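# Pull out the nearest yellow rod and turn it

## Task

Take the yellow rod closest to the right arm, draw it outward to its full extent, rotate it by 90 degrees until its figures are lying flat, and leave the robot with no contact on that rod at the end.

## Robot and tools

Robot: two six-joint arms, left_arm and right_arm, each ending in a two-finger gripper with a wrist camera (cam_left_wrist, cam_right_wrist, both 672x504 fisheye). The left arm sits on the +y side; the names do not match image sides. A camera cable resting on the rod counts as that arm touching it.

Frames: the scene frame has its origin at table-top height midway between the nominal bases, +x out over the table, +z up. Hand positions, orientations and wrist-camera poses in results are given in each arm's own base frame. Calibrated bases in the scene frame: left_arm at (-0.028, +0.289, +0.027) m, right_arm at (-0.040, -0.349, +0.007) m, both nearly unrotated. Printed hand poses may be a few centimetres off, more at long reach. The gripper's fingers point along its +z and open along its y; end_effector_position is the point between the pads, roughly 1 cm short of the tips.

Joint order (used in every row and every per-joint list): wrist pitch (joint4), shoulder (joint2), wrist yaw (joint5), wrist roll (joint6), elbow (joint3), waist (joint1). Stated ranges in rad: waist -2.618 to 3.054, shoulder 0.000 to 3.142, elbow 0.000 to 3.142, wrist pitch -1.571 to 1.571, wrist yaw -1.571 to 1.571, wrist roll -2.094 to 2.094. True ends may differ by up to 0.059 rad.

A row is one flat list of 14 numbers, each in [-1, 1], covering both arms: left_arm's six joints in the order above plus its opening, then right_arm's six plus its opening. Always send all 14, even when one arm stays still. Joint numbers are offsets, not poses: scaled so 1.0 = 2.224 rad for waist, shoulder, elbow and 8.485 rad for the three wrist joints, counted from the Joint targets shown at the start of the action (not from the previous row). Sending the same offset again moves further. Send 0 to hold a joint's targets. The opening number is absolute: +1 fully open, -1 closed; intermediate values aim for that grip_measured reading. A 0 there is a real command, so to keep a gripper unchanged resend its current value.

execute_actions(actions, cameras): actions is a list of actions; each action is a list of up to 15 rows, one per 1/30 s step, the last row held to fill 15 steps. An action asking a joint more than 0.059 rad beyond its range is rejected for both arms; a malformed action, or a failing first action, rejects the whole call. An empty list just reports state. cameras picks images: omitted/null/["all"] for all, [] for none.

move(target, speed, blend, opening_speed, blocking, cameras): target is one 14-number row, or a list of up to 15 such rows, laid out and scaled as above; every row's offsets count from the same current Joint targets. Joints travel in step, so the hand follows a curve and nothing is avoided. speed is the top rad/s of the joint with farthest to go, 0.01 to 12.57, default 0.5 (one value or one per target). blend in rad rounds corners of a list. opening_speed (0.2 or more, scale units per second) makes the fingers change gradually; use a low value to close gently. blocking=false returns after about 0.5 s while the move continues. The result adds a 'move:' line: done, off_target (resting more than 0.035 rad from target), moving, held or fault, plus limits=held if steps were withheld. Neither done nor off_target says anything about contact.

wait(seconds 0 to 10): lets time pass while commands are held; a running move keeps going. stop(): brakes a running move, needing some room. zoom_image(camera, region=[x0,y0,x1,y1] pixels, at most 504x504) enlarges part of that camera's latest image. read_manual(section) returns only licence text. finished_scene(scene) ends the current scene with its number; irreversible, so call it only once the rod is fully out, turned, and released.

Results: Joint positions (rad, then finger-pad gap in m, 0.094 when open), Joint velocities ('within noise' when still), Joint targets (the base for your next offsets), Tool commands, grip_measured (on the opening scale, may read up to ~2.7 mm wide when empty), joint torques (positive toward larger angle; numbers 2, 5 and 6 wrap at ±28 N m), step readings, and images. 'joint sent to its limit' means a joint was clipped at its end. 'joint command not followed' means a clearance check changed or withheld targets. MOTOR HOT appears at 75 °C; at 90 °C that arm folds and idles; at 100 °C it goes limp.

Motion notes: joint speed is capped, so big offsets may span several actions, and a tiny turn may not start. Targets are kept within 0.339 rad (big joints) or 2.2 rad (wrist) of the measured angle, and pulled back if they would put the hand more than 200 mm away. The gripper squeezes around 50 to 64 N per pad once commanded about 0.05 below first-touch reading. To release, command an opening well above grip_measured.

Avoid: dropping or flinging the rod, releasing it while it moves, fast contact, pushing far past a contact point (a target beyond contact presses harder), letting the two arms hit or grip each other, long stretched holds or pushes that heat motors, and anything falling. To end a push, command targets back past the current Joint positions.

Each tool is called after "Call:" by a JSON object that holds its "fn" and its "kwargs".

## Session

Call:
{"fn": "execute_actions", "kwargs": {"actions": []}}

Scene clock: 0.00 s.
left_arm: end_effector_position=(+0.3899, -0.0004, +0.1147) grip_measured=+1.000 end_effector_quat_wxyz=(+0.609, -0.026, +0.793, +0.006) | right_arm: end_effector_position=(+0.3960, -0.0474, +0.1154) grip_measured=+1.000 end_effector_quat_wxyz=(+0.595, +0.094, +0.794, -0.086)
Joint names: [wrist pitch, shoulder, wrist yaw, wrist roll, elbow, waist]
Joint positions: left_arm=[0.911 1.495 -0.08 -0.043 0.322 -0.04 0.094] | right_arm=[0.848 1.518 0.234 0.044 0.38 -0.018 0.094]
Joint velocities: within noise
Joint torques (N m): no reading
Heat: left arm: 41 °C; right arm: 40 °C.
Joint targets: left_arm=[0.899 1.493 -0.081 -0.042 0.324 -0.040] | right_arm=[0.837 1.515 0.234 0.045 0.383 -0.018]
Tool commands: left_gripper/opening=+1.0 right_gripper/opening=+1.0
camera_calibration:
cam_left_wrist: T_world_to_cam=[[0.0222135, -0.980285, 0.196335, -0.0420869], [-0.593611, -0.170951, -0.786385, 0.357186], [0.804446, -0.0990782, -0.585705, -0.125405], [0, 0, 0, 1]] pos_world=[0.313846, 0.00737939, 0.215698]
cam_right_wrist: T_world_to_cam=[[-0.244005, -0.947103, 0.208463, 0.0183839], [-0.655393, 0.00260904, -0.755284, 0.379511], [0.714788, -0.320918, -0.621361, -0.108823], [0, 0, 0, 1]] pos_world=[0.331, -0.0185021, 0.215188]

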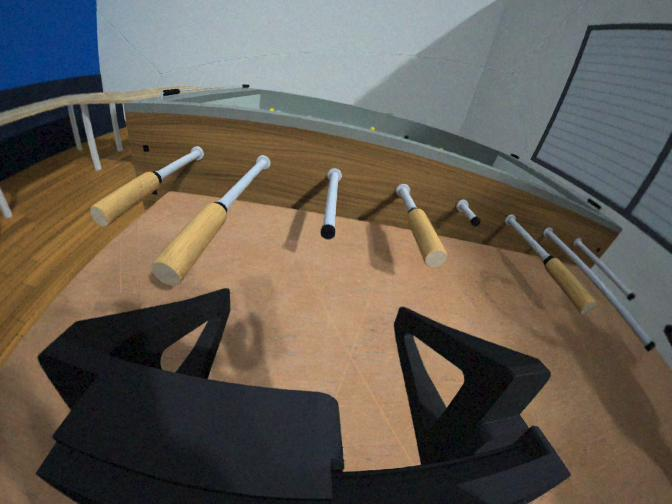

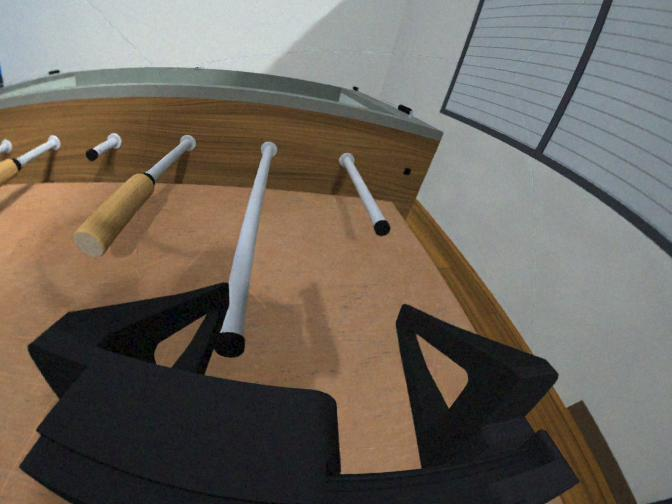

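Call:
{"fn": "move", "kwargs": {"target": [[0,0,0,0,0,0,1,-0.0103,-0.0067,0,0,0.0751,0,0.1],[0,0,0,0,0,0,1,0.0024,0.0665,0.0460,-0.1903,0.1542,0.2545,0.1],[0,0,0,0,0,0,1,0.0664,0.3174,0.0403,-0.1903,0.1709,0.2293,0.1]], "speed": [0.8,1.2,0.7], "blend": [0.08,0.1,0], "cameras": ["cam_right_wrist"]}}

Scene clock: 48.80 s.
left_arm: end_effector_position=(+0.3899, -0.0004, +0.1147) grip_measured=+1.000 end_effector_quat_wxyz=(+0.609, -0.026, +0.793, +0.006) | right_arm: end_effector_position=(+0.4687, +0.1443, +0.0719) grip_measured=+0.102 end_effector_quat_wxyz=(-0.442, +0.511, -0.529, +0.513)
Joint names: [wrist pitch, shoulder, wrist yaw, wrist roll, elbow, waist]
Joint positions: left_arm=[0.911 1.495 -0.08 -0.043 0.322 -0.04 0.094] | right_arm=[1.364 2.208 0.588 -1.572 0.745 0.5 0.052]
Joint velocities: within noise
Joint torques (N m): left_arm=[1.88 -5.75 -0.04 0.01 5.34 -0.06] | right_arm=[2.06 -7.54 -0.05 0.03 5.07 -0.65]
Heat: left arm: 41 °C; right arm: 42 °C.
Joint targets: left_arm=[0.899 1.493 -0.081 -0.042 0.324 -0.040] | right_arm=[1.401 2.221 0.576 -1.570 0.763 0.492]
move: off_target (right_arm); right_arm: the wrist pitch is farthest, 0.036 rad from its target
camera_calibration:
cam_right_wrist: T_world_to_cam=[[0.0522755, 0.229356, 0.971938, -0.136753], [-0.460919, -0.857859, 0.227226, 0.356223], [0.885901, -0.459863, 0.0608694, -0.235477], [0, 0, 0, 1]] pos_world=[0.379948, 0.228666, 0.0663053]
Images, in order (width x height): cam_right_wrist 672x504.

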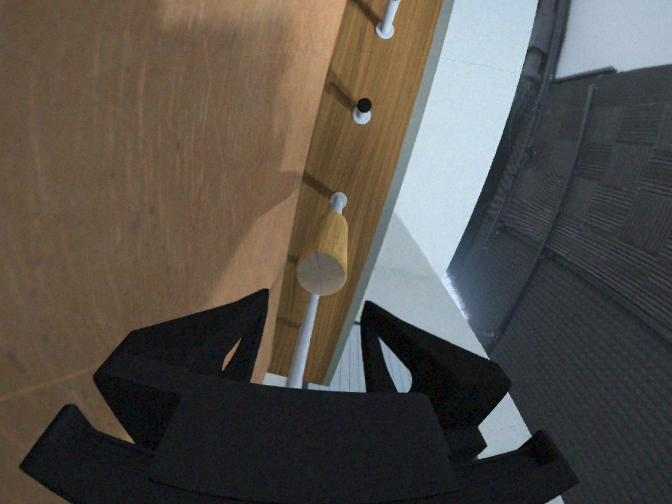

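Call:
{"fn": "move", "kwargs": {"target": [[0,0,0,0,0,0,1,0,0,0,0,0,0,0.18],[0,0,0,0,0,0,1,-0.0221,0.0567,-0.0117,0,0.1281,-0.0427,0.18]], "speed": [0.5,0.4], "cameras": ["cam_right_wrist"]}}

Scene clock: 77.00 s.
left_arm: end_effector_position=(+0.3899, -0.0004, +0.1147) grip_measured=+1.000 end_effector_quat_wxyz=(+0.609, -0.026, +0.793, +0.006) | right_arm: end_effector_position=(+0.5403, +0.1396, +0.0761) grip_measured=+0.178 end_effector_quat_wxyz=(-0.453, +0.501, -0.529, +0.513)
Joint names: [wrist pitch, shoulder, wrist yaw, wrist roll, elbow, waist]
Joint positions: left_arm=[0.911 1.495 -0.08 -0.043 0.322 -0.04 0.094] | right_arm=[1.224 2.322 0.49 -1.572 1.028 0.402 0.055]
Joint velocities: within noise
Joint torques (N m): left_arm=[1.89 -5.76 -0.03 0.01 5.35 -0.06] | right_arm=[1.63 -8.23 -0.07 0.04 6.09 -0.4]
Heat: left arm: 41 °C; right arm: 43 °C.
Joint targets: left_arm=[0.899 1.493 -0.081 -0.042 0.324 -0.040] | right_arm=[1.213 2.347 0.477 -1.569 1.048 0.397]
move: done
camera_calibration:
cam_right_wrist: T_world_to_cam=[[0.0304069, 0.210149, 0.977196, -0.129446], [-0.465638, -0.862106, 0.199888, 0.389422], [0.884453, -0.461097, 0.0716395, -0.3011], [0, 0, 0, 1]] pos_world=[0.451575, 0.22409, 0.0702241]
Images, in order (width x height): cam_right_wrist 672x504.

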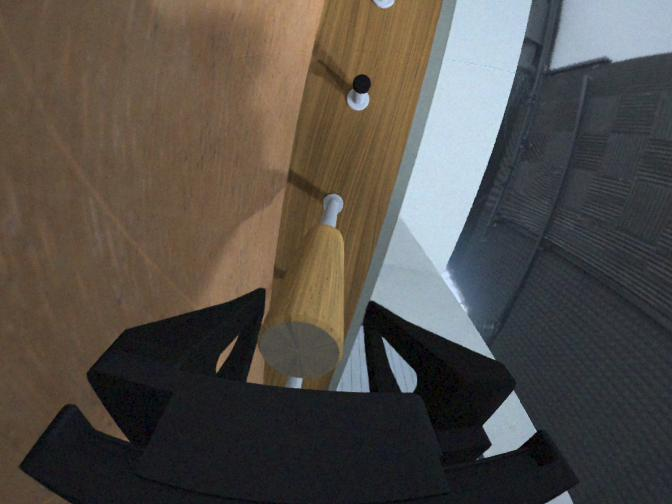

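Call:
{"fn": "move", "kwargs": {"target": [0,0,0,0,0,0,1,0,0,0,0,0,0,-0.7], "speed": 0.3, "opening_speed": 0.9, "cameras": ["cam_right_wrist"]}}

Scene clock: 84.07 s.
left_arm: end_effector_position=(+0.3899, -0.0004, +0.1147) grip_measured=+1.000 end_effector_quat_wxyz=(+0.609, -0.026, +0.793, +0.006) | right_arm: end_effector_position=(+0.5401, +0.1397, +0.0729) grip_measured=-0.285 end_effector_quat_wxyz=(-0.450, +0.505, -0.529, +0.513)
Joint names: [wrist pitch, shoulder, wrist yaw, wrist roll, elbow, waist]
Joint positions: left_arm=[0.911 1.495 -0.08 -0.043 0.322 -0.04 0.094] | right_arm=[1.22 2.326 0.489 -1.576 1.028 0.402 0.034]
Joint velocities: within noise
Joint torques (N m): left_arm=[1.88 -5.78 -0.02 0.01 5.37 -0.06] | right_arm=[1.65 -8.57 -0.07 0.08 6.08 -0.4]
Heat: left arm: 41 °C; right arm: 43 °C.
Joint targets: left_arm=[0.899 1.493 -0.081 -0.042 0.324 -0.040] | right_arm=[1.213 2.347 0.477 -1.570 1.048 0.397]
move: done
camera_calibration:
cam_right_wrist: T_world_to_cam=[[0.0380118, 0.216995, 0.975432, -0.131322], [-0.462824, -0.861304, 0.209642, 0.387678], [0.885635, -0.459422, 0.0676908, -0.301302], [0, 0, 0, 1]] pos_world=[0.451262, 0.22398, 0.0672176]
Images, in order (width x height): cam_right_wrist 672x504.

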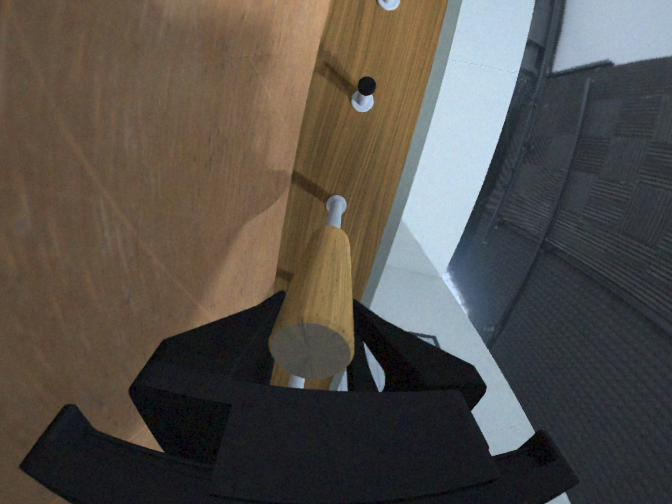

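Call:
{"fn": "move", "kwargs": {"target": [[0,0,0,0,0,0,1,0.0187,0.0171,-0.0126,0.1867,-0.0265,-0.0153,-0.7],[0,0,0,0,0,0,1,0.0061,-0.0719,-0.0059,0.1867,-0.1025,0.0130,-0.7],[0,0,0,0,0,0,1,-0.0004,-0.1340,0.0018,0.1867,-0.1749,0.0423,-0.7],[0,0,0,0,0,0,1,-0.0031,-0.1704,0.0079,0.1867,-0.2194,0.0656,-0.7]], "speed": [1.2,0.4,0.4,0.15], "blend": [0,0.03,0.02,0]}}

Call:
{"fn": "zoom_image", "kwargs": {"camera": "cam_left_wrist", "region": [390, 90, 630, 250]}}

Scene clock: 115.77 s.
left_arm: end_effector_position=(+0.3899, -0.0004, +0.1147) grip_measured=+1.000 end_effector_quat_wxyz=(+0.609, -0.026, +0.793, +0.006) | right_arm: end_effector_position=(+0.4508, +0.1467, +0.0674) grip_measured=-0.294 end_effector_quat_wxyz=(+0.623, -0.041, +0.780, -0.039)
Joint names: [wrist pitch, shoulder, wrist yaw, wrist roll, elbow, waist]
Joint positions: left_arm=[0.911 1.495 -0.08 -0.043 0.322 -0.04 0.094] | right_arm=[1.128 2.045 0.485 0.004 0.666 0.489 0.033]
Joint velocities: within noise
Joint torques (N m): left_arm=[1.89 -5.75 -0.02 0.02 5.35 -0.05] | right_arm=[2.25 -14.19 0.76 0.11 -3.78 4.86]
Heat: left arm: 40 °C; right arm: 45 °C.
Joint targets: left_arm=[0.899 1.493 -0.081 -0.042 0.324 -0.040] | right_arm=[1.187 1.968 0.544 0.014 0.560 0.543]
move: off_target (right_arm); right_arm: the elbow is farthest, 0.106 rad from its target
camera_calibration:
cam_left_wrist: T_world_to_cam=[[0.0222135, -0.980285, 0.196335, -0.0420869], [-0.593611, -0.170951, -0.786385, 0.357186], [0.804446, -0.0990782, -0.585705, -0.125405], [0, 0, 0, 1]] pos_world=[0.313846, 0.00737939, 0.215698]
cam_right_wrist: T_world_to_cam=[[0.00660025, -0.955911, 0.293581, 0.108249], [-0.586192, -0.241552, -0.773325, 0.384471], [0.810145, -0.166991, -0.561942, -0.184933], [0, 0, 0, 1]] pos_world=[0.374482, 0.165464, 0.16162]

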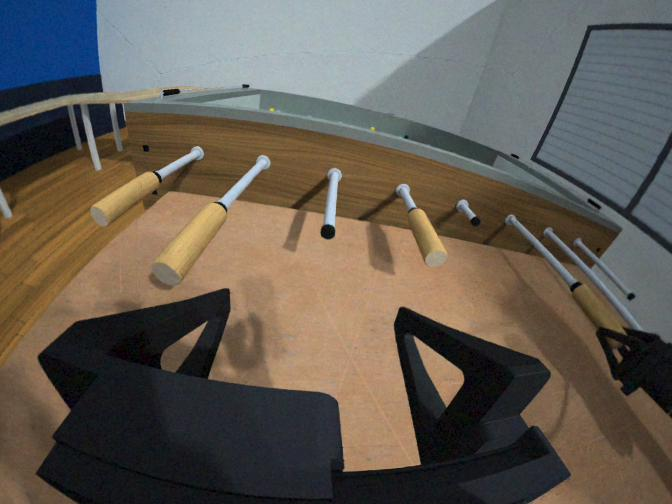

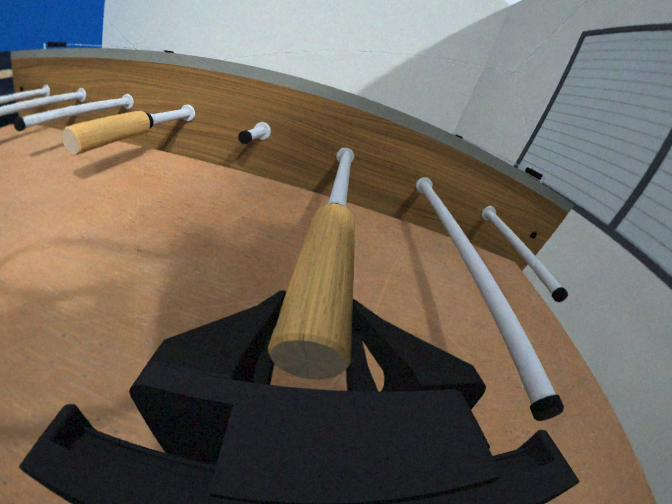

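Scaled by 2.100 from the camera's 672x504 image, which has a finer 960x720 frame.

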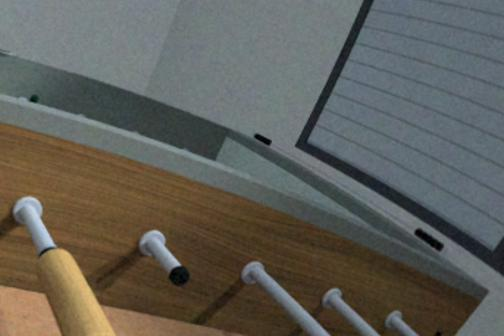

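Call:
{"fn": "move", "kwargs": {"target": [[0,0,0,0,0,0,1,-0.0061,0.0211,-0.0065,0,0.0351,-0.0216,-0.7],[0,0,0,0,0,0,1,-0.0061,0.0211,-0.0065,0,0.0351,-0.0216,0.2],[0,0,0,0,0,0,1,0.0115,-0.0373,0.0137,0,-0.0836,0.0526,0.2]], "speed": [0.3,0.5,0.5], "opening_speed": 1.5}}

Call:
{"fn": "zoom_image", "kwargs": {"camera": "cam_left_wrist", "region": [450, 180, 672, 400]}}

Scene clock: 131.33 s.
left_arm: end_effector_position=(+0.3899, -0.0004, +0.1147) grip_measured=+1.000 end_effector_quat_wxyz=(+0.609, -0.026, +0.793, +0.006) | right_arm: end_effector_position=(+0.3712, +0.1482, +0.0766) grip_measured=+0.198 end_effector_quat_wxyz=(+0.635, -0.048, +0.769, -0.051)
Joint names: [wrist pitch, shoulder, wrist yaw, wrist roll, elbow, waist]
Joint positions: left_arm=[0.911 1.495 -0.08 -0.043 0.322 -0.04 0.094] | right_arm=[1.274 1.902 0.657 0.007 0.387 0.653 0.056]
Joint velocities: within noise
Joint torques (N m): left_arm=[1.87 -5.75 -0.03 0.02 5.33 -0.05] | right_arm=[1.76 -7.23 0.15 0.09 2.39 0.66]
Heat: left arm: 40 °C; right arm: 48 °C.
Joint targets: left_arm=[0.899 1.493 -0.081 -0.042 0.324 -0.040] | right_arm=[1.284 1.885 0.660 0.014 0.374 0.660]
move: done; target 2's new numbers were sent with right_arm's elbow 0.040 rad from that target
camera_calibration:
cam_left_wrist: T_world_to_cam=[[0.0222135, -0.980285, 0.196335, -0.0420869], [-0.593611, -0.170951, -0.786385, 0.357186], [0.804446, -0.0990782, -0.585705, -0.125405], [0, 0, 0, 1]] pos_world=[0.313846, 0.00737939, 0.215698]
cam_right_wrist: T_world_to_cam=[[-0.0057633, -0.947733, 0.319014, 0.108841], [-0.56174, -0.260858, -0.785112, 0.339957], [0.827294, -0.183728, -0.530876, -0.121372], [0, 0, 0, 1]] pos_world=[0.292006, 0.169533, 0.167749]

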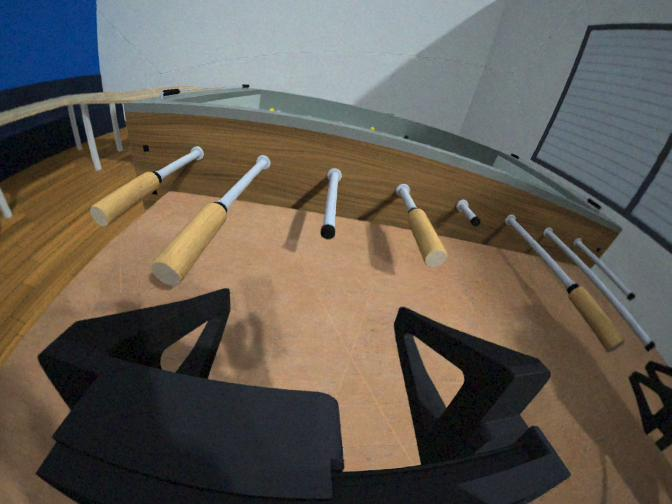

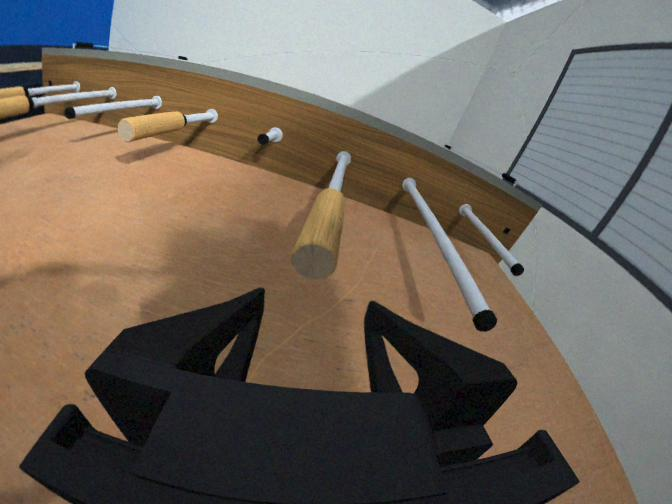

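Scaled by 2.270 from the camera's 672x504 image, which has a finer 960x720 frame.

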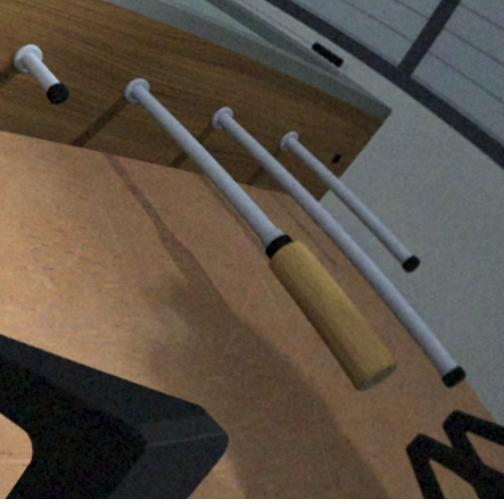

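Call:
{"fn": "finished_scene", "kwargs": {"scene": 2}}

The scene is finished: the task was done.


## Next scene

The same job, from a new start.

Call:
{"fn": "execute_actions", "kwargs": {"actions": []}}

Scene clock: 0.00 s.
left_arm: end_effector_position=(+0.4127, +0.0165, +0.1264) grip_measured=+1.000 end_effector_quat_wxyz=(+0.618, -0.002, +0.786, +0.007) | right_arm: end_effector_position=(+0.3903, -0.0463, +0.1052) grip_measured=+1.000 end_effector_quat_wxyz=(+0.587, +0.098, +0.798, -0.097)
Joint names: [wrist pitch, shoulder, wrist yaw, wrist roll, elbow, waist]
Joint positions: left_arm=[0.901 1.55 0.039 0.018 0.411 0.054 0.094] | right_arm=[0.871 1.537 0.276 0.046 0.357 0.003 0.094]
Joint velocities: within noise
Joint torques (N m): no reading
Heat: left arm: 39 °C; right arm: 38 °C.
Joint targets: left_arm=[0.889 1.548 0.039 0.019 0.413 0.054] | right_arm=[0.861 1.534 0.277 0.048 0.360 0.003]
Tool commands: left_gripper/opening=+1.0 right_gripper/opening=+1.0
camera_calibration:
cam_left_wrist: T_world_to_cam=[[-0.0177666, -0.985889, 0.166453, -0.00796993], [-0.580802, -0.125334, -0.804339, 0.378982], [0.813851, -0.110967, -0.570379, -0.140833], [0, 0, 0, 1]] pos_world=[0.334589, 0.0240143, 0.225829]
cam_right_wrist: T_world_to_cam=[[-0.259, -0.939853, 0.222701, 0.0247898], [-0.669431, 0.00846419, -0.742826, 0.372487], [0.696262, -0.341475, -0.631359, -0.103415], [0, 0, 0, 1]] pos_world=[0.327779, -0.0151678, 0.20588]

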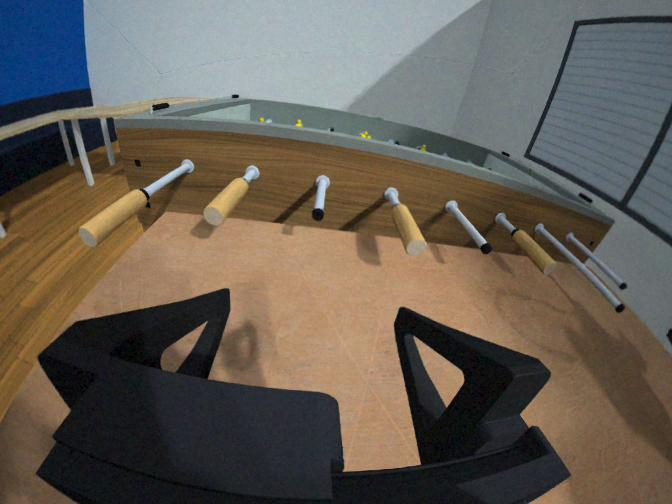

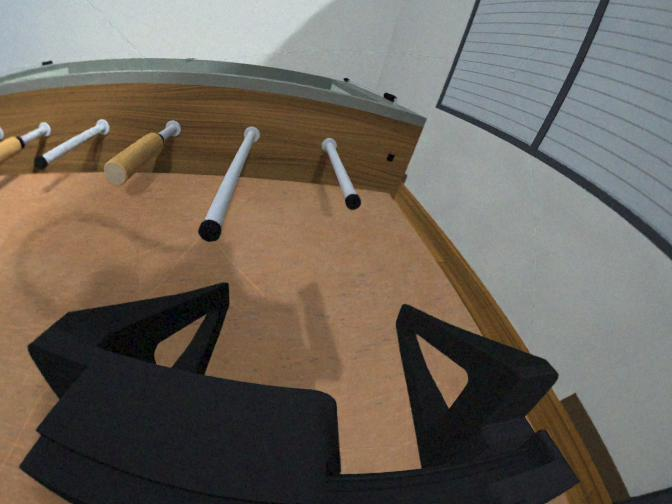

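Call:
{"fn": "move", "kwargs": {"target": [[0,0,0,0,0,0,1,-0.0131,-0.0153,0,0,0.0764,0,0.18],[0,0,0,0,0,0,1,-0.0024,0.1646,0.0376,-0.1907,0.2783,0.2315,0.18],[0,0,0,0,0,0,1,0.0277,0.4134,0.0238,-0.1907,0.4269,0.1806,0.18]], "speed": [0.8,1.2,0.8], "blend": [0.08,0.1,0], "cameras": ["cam_right_wrist"]}}

Scene clock: 45.83 s.
left_arm: end_effector_position=(+0.4127, +0.0165, +0.1264) grip_measured=+1.000 end_effector_quat_wxyz=(+0.618, -0.002, +0.786, +0.007) | right_arm: end_effector_position=(+0.5864, +0.1631, +0.0750) grip_measured=+0.182 end_effector_quat_wxyz=(-0.456, +0.500, -0.527, +0.513)
Joint names: [wrist pitch, shoulder, wrist yaw, wrist roll, elbow, waist]
Joint positions: left_arm=[0.901 1.55 0.039 0.018 0.411 0.054 0.094] | right_arm=[1.089 2.44 0.492 -1.573 1.287 0.408 0.056]
Joint velocities: within noise
Joint torques (N m): left_arm=[1.86 -6.82 0 0.02 5.67 -0.06] | right_arm=[1.79 -10.5 -0.12 0.03 6.87 -0.29]
Heat: left arm: 39 °C; right arm: 41 °C.
Joint targets: left_arm=[0.889 1.548 0.039 0.019 0.413 0.054] | right_arm=[1.096 2.454 0.479 -1.571 1.309 0.405]
move: done
camera_calibration:
cam_right_wrist: T_world_to_cam=[[0.0236604, 0.2086, 0.977715, -0.13052], [-0.463215, -0.864385, 0.19563, 0.43061], [0.88593, -0.45752, 0.076175, -0.332778], [0, 0, 0, 1]] pos_world=[0.497371, 0.247186, 0.0687204]
Images, in order (width x height): cam_right_wrist 672x504.

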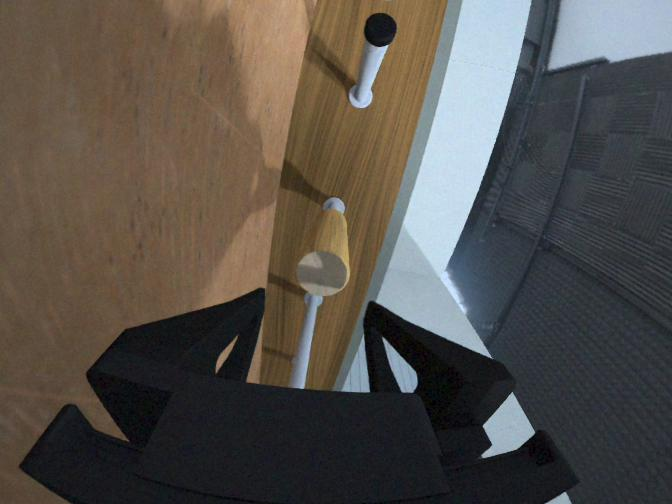

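Call:
{"fn": "move", "kwargs": {"target": [[0,0,0,0,0,0,1,-0.0305,0.0809,-0.0078,0,0.1790,-0.0283,0.18],[0,0,0,0,0,0,1,-0.0305,0.0809,-0.0078,0,0.1790,-0.0283,-0.7]], "speed": [0.5,0.5], "opening_speed": 0.9, "cameras": ["cam_right_wrist"]}}

Scene clock: 63.30 s.
left_arm: end_effector_position=(+0.4127, +0.0165, +0.1264) grip_measured=+1.000 end_effector_quat_wxyz=(+0.618, -0.002, +0.786, +0.007) | right_arm: end_effector_position=(+0.6592, +0.1601, +0.0777) grip_measured=-0.288 end_effector_quat_wxyz=(-0.455, +0.503, -0.528, +0.511)
Joint names: [wrist pitch, shoulder, wrist yaw, wrist roll, elbow, waist]
Joint positions: left_arm=[0.901 1.55 0.039 0.018 0.411 0.054 0.094] | right_arm=[0.855 2.606 0.426 -1.576 1.681 0.346 0.033]
Joint velocities: within noise
Joint torques (N m): left_arm=[1.85 -6.76 0 0 5.68 -0.06] | right_arm=[1.53 -11.18 -0.08 0.07 8.13 -0.31]
Heat: left arm: 39 °C; right arm: 42 °C.
Joint targets: left_arm=[0.889 1.548 0.039 0.019 0.413 0.054] | right_arm=[0.837 2.634 0.413 -1.570 1.708 0.342]
move: done
camera_calibration:
cam_right_wrist: T_world_to_cam=[[0.0299797, 0.210109, 0.977218, -0.138613], [-0.45879, -0.865696, 0.200206, 0.458169], [0.888039, -0.45434, 0.0704425, -0.400315], [0, 0, 0, 1]] pos_world=[0.569854, 0.24388, 0.0719264]
Images, in order (width x height): cam_right_wrist 672x504.

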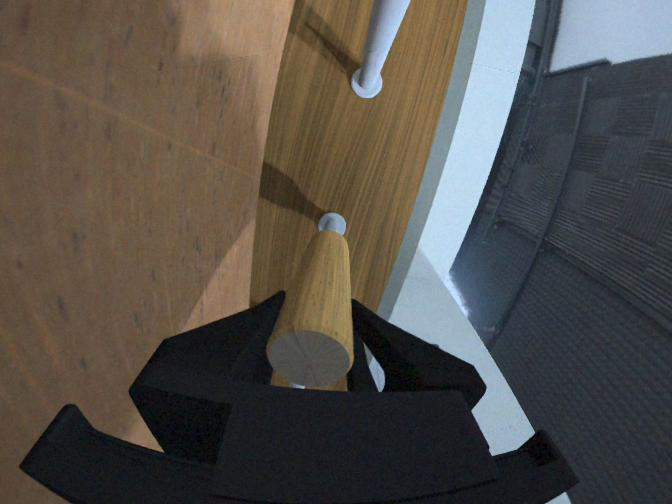

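Call:
{"fn": "move", "kwargs": {"target": [[0,0,0,0,0,0,1,0.0180,0.0067,-0.0095,0.1856,-0.0306,-0.0103,-0.7],[0,0,0,0,0,0,1,0.0238,-0.1111,-0.0015,0.1856,-0.1983,0.0227,-0.7],[0,0,0,0,0,0,1,0.0291,-0.1808,0.0064,0.1856,-0.3152,0.0528,-0.7],[0,0,0,0,0,0,1,0.0332,-0.2325,0.0147,0.1856,-0.4006,0.0845,-0.7],[0,0,0,0,0,0,1,0.0349,-0.2662,0.0218,0.1856,-0.4537,0.1111,-0.7]], "speed": [1.2,0.5,0.5,0.4,0.15], "blend": [0,0.05,0.05,0.02,0]}}

Scene clock: 99.27 s.
left_arm: end_effector_position=(+0.4127, +0.0165, +0.1264) grip_measured=+1.000 end_effector_quat_wxyz=(+0.618, -0.002, +0.786, +0.007) | right_arm: end_effector_position=(+0.4755, +0.1748, +0.0709) grip_measured=-0.294 end_effector_quat_wxyz=(+0.633, -0.038, +0.772, -0.039)
Joint names: [wrist pitch, shoulder, wrist yaw, wrist roll, elbow, waist]
Joint positions: left_arm=[0.901 1.55 0.039 0.018 0.411 0.054 0.094] | right_arm=[1.081 2.127 0.531 0.006 0.817 0.529 0.033]
Joint velocities: within noise
Joint torques (N m): left_arm=[1.86 -6.8 0 0.03 5.64 -0.06] | right_arm=[2.13 -15.87 0.85 -0.01 -4.42 5.38]
Heat: left arm: 39 °C; right arm: 45 °C.
Joint targets: left_arm=[0.889 1.548 0.039 0.019 0.413 0.054] | right_arm=[1.133 2.042 0.598 0.004 0.698 0.589]
move: off_target (right_arm); right_arm: the elbow is farthest, 0.118 rad from its target
camera_calibration:
cam_left_wrist: T_world_to_cam=[[-0.0177666, -0.985889, 0.166453, -0.00796993], [-0.580802, -0.125334, -0.804339, 0.378982], [0.813851, -0.110967, -0.570379, -0.140833], [0, 0, 0, 1]] pos_world=[0.334589, 0.0240143, 0.225829]
cam_right_wrist: T_world_to_cam=[[-0.00475448, -0.956863, 0.290501, 0.139688], [-0.566838, -0.236746, -0.78908, 0.399593], [0.823816, -0.168419, -0.54126, -0.206058], [0, 0, 0, 1]] pos_world=[0.396922, 0.19356, 0.1632]

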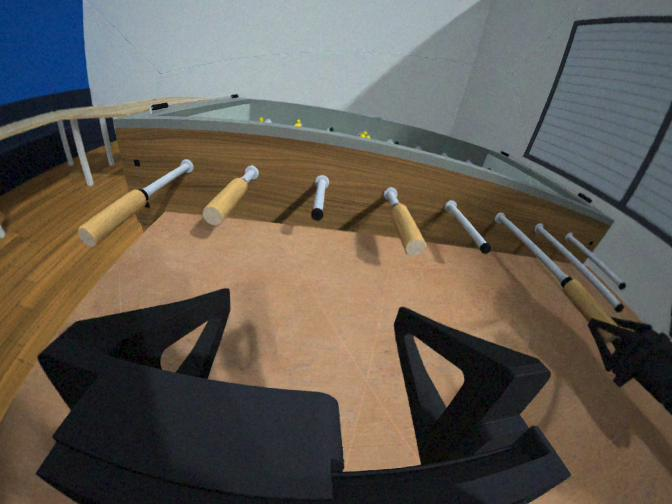

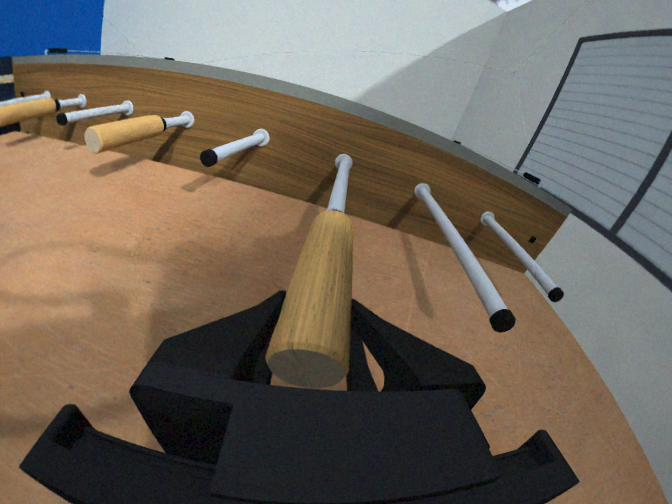

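Call:
{"fn": "move", "kwargs": {"target": [[0,0,0,0,0,0,1,-0.0051,0.0247,-0.0079,0,0.0409,-0.0243,-0.7],[0,0,0,0,0,0,1,-0.0051,0.0247,-0.0079,0,0.0409,-0.0243,0.2],[0,0,0,0,0,0,1,0.0209,-0.0171,0.0137,0,-0.0845,0.0526,0.2]], "speed": [0.3,0.5,0.5], "opening_speed": 1.5}}

Scene clock: 116.17 s.
left_arm: end_effector_position=(+0.4127, +0.0165, +0.1264) grip_measured=+1.000 end_effector_quat_wxyz=(+0.618, -0.002, +0.786, +0.007) | right_arm: end_effector_position=(+0.3906, +0.1783, +0.0743) grip_measured=+0.198 end_effector_quat_wxyz=(+0.649, -0.041, +0.758, -0.049)
Joint names: [wrist pitch, shoulder, wrist yaw, wrist roll, elbow, waist]
Joint positions: left_arm=[0.901 1.55 0.039 0.018 0.411 0.054 0.094] | right_arm=[1.297 2.023 0.71 0.005 0.522 0.7 0.056]
Joint velocities: within noise
Joint torques (N m): left_arm=[1.85 -6.82 0 0.01 5.67 -0.03] | right_arm=[1.76 -8.57 0.18 -0.01 2.5 0.57]
Heat: left arm: 39 °C; right arm: 46 °C.
Joint targets: left_arm=[0.889 1.548 0.039 0.019 0.413 0.054] | right_arm=[1.310 2.003 0.714 0.004 0.510 0.706]
move: done; target 2's new numbers were sent with right_arm's elbow 0.039 rad from that target
camera_calibration:
cam_left_wrist: T_world_to_cam=[[-0.0177666, -0.985889, 0.166453, -0.00796993], [-0.580802, -0.125334, -0.804339, 0.378982], [0.813851, -0.110967, -0.570379, -0.140833], [0, 0, 0, 1]] pos_world=[0.334589, 0.0240143, 0.225829]
cam_right_wrist: T_world_to_cam=[[-0.021667, -0.951495, 0.306899, 0.146064], [-0.534407, -0.248414, -0.807898, 0.345758], [0.84495, -0.181514, -0.503103, -0.142476], [0, 0, 0, 1]] pos_world=[0.308326, 0.199009, 0.162831]

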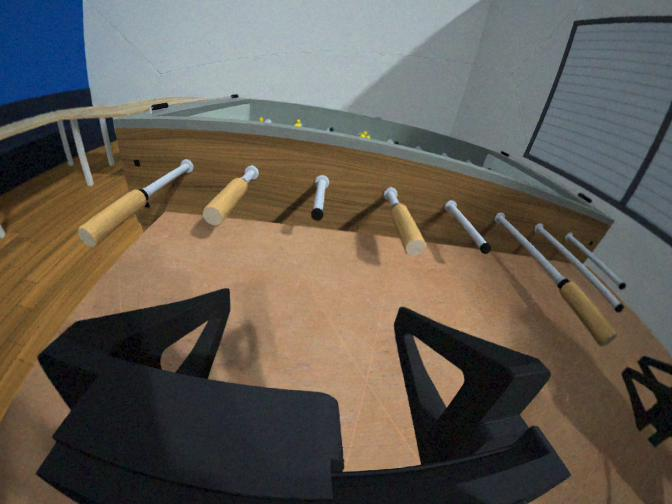

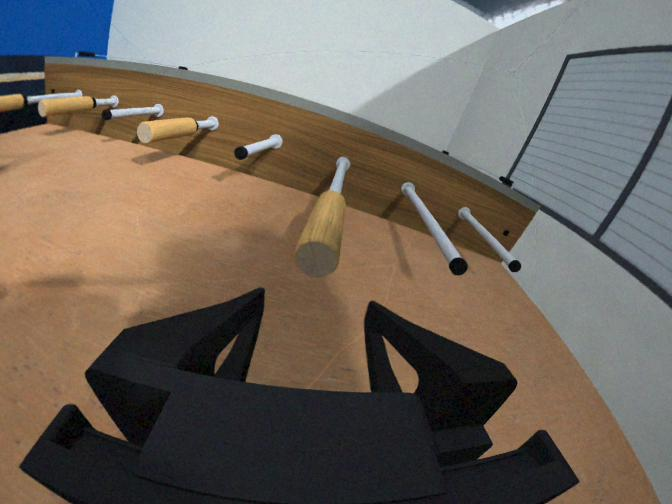

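Clear of the rod.

Call:
{"fn": "finished_scene", "kwargs": {"scene": 3}}

The scene is finished: the task was done.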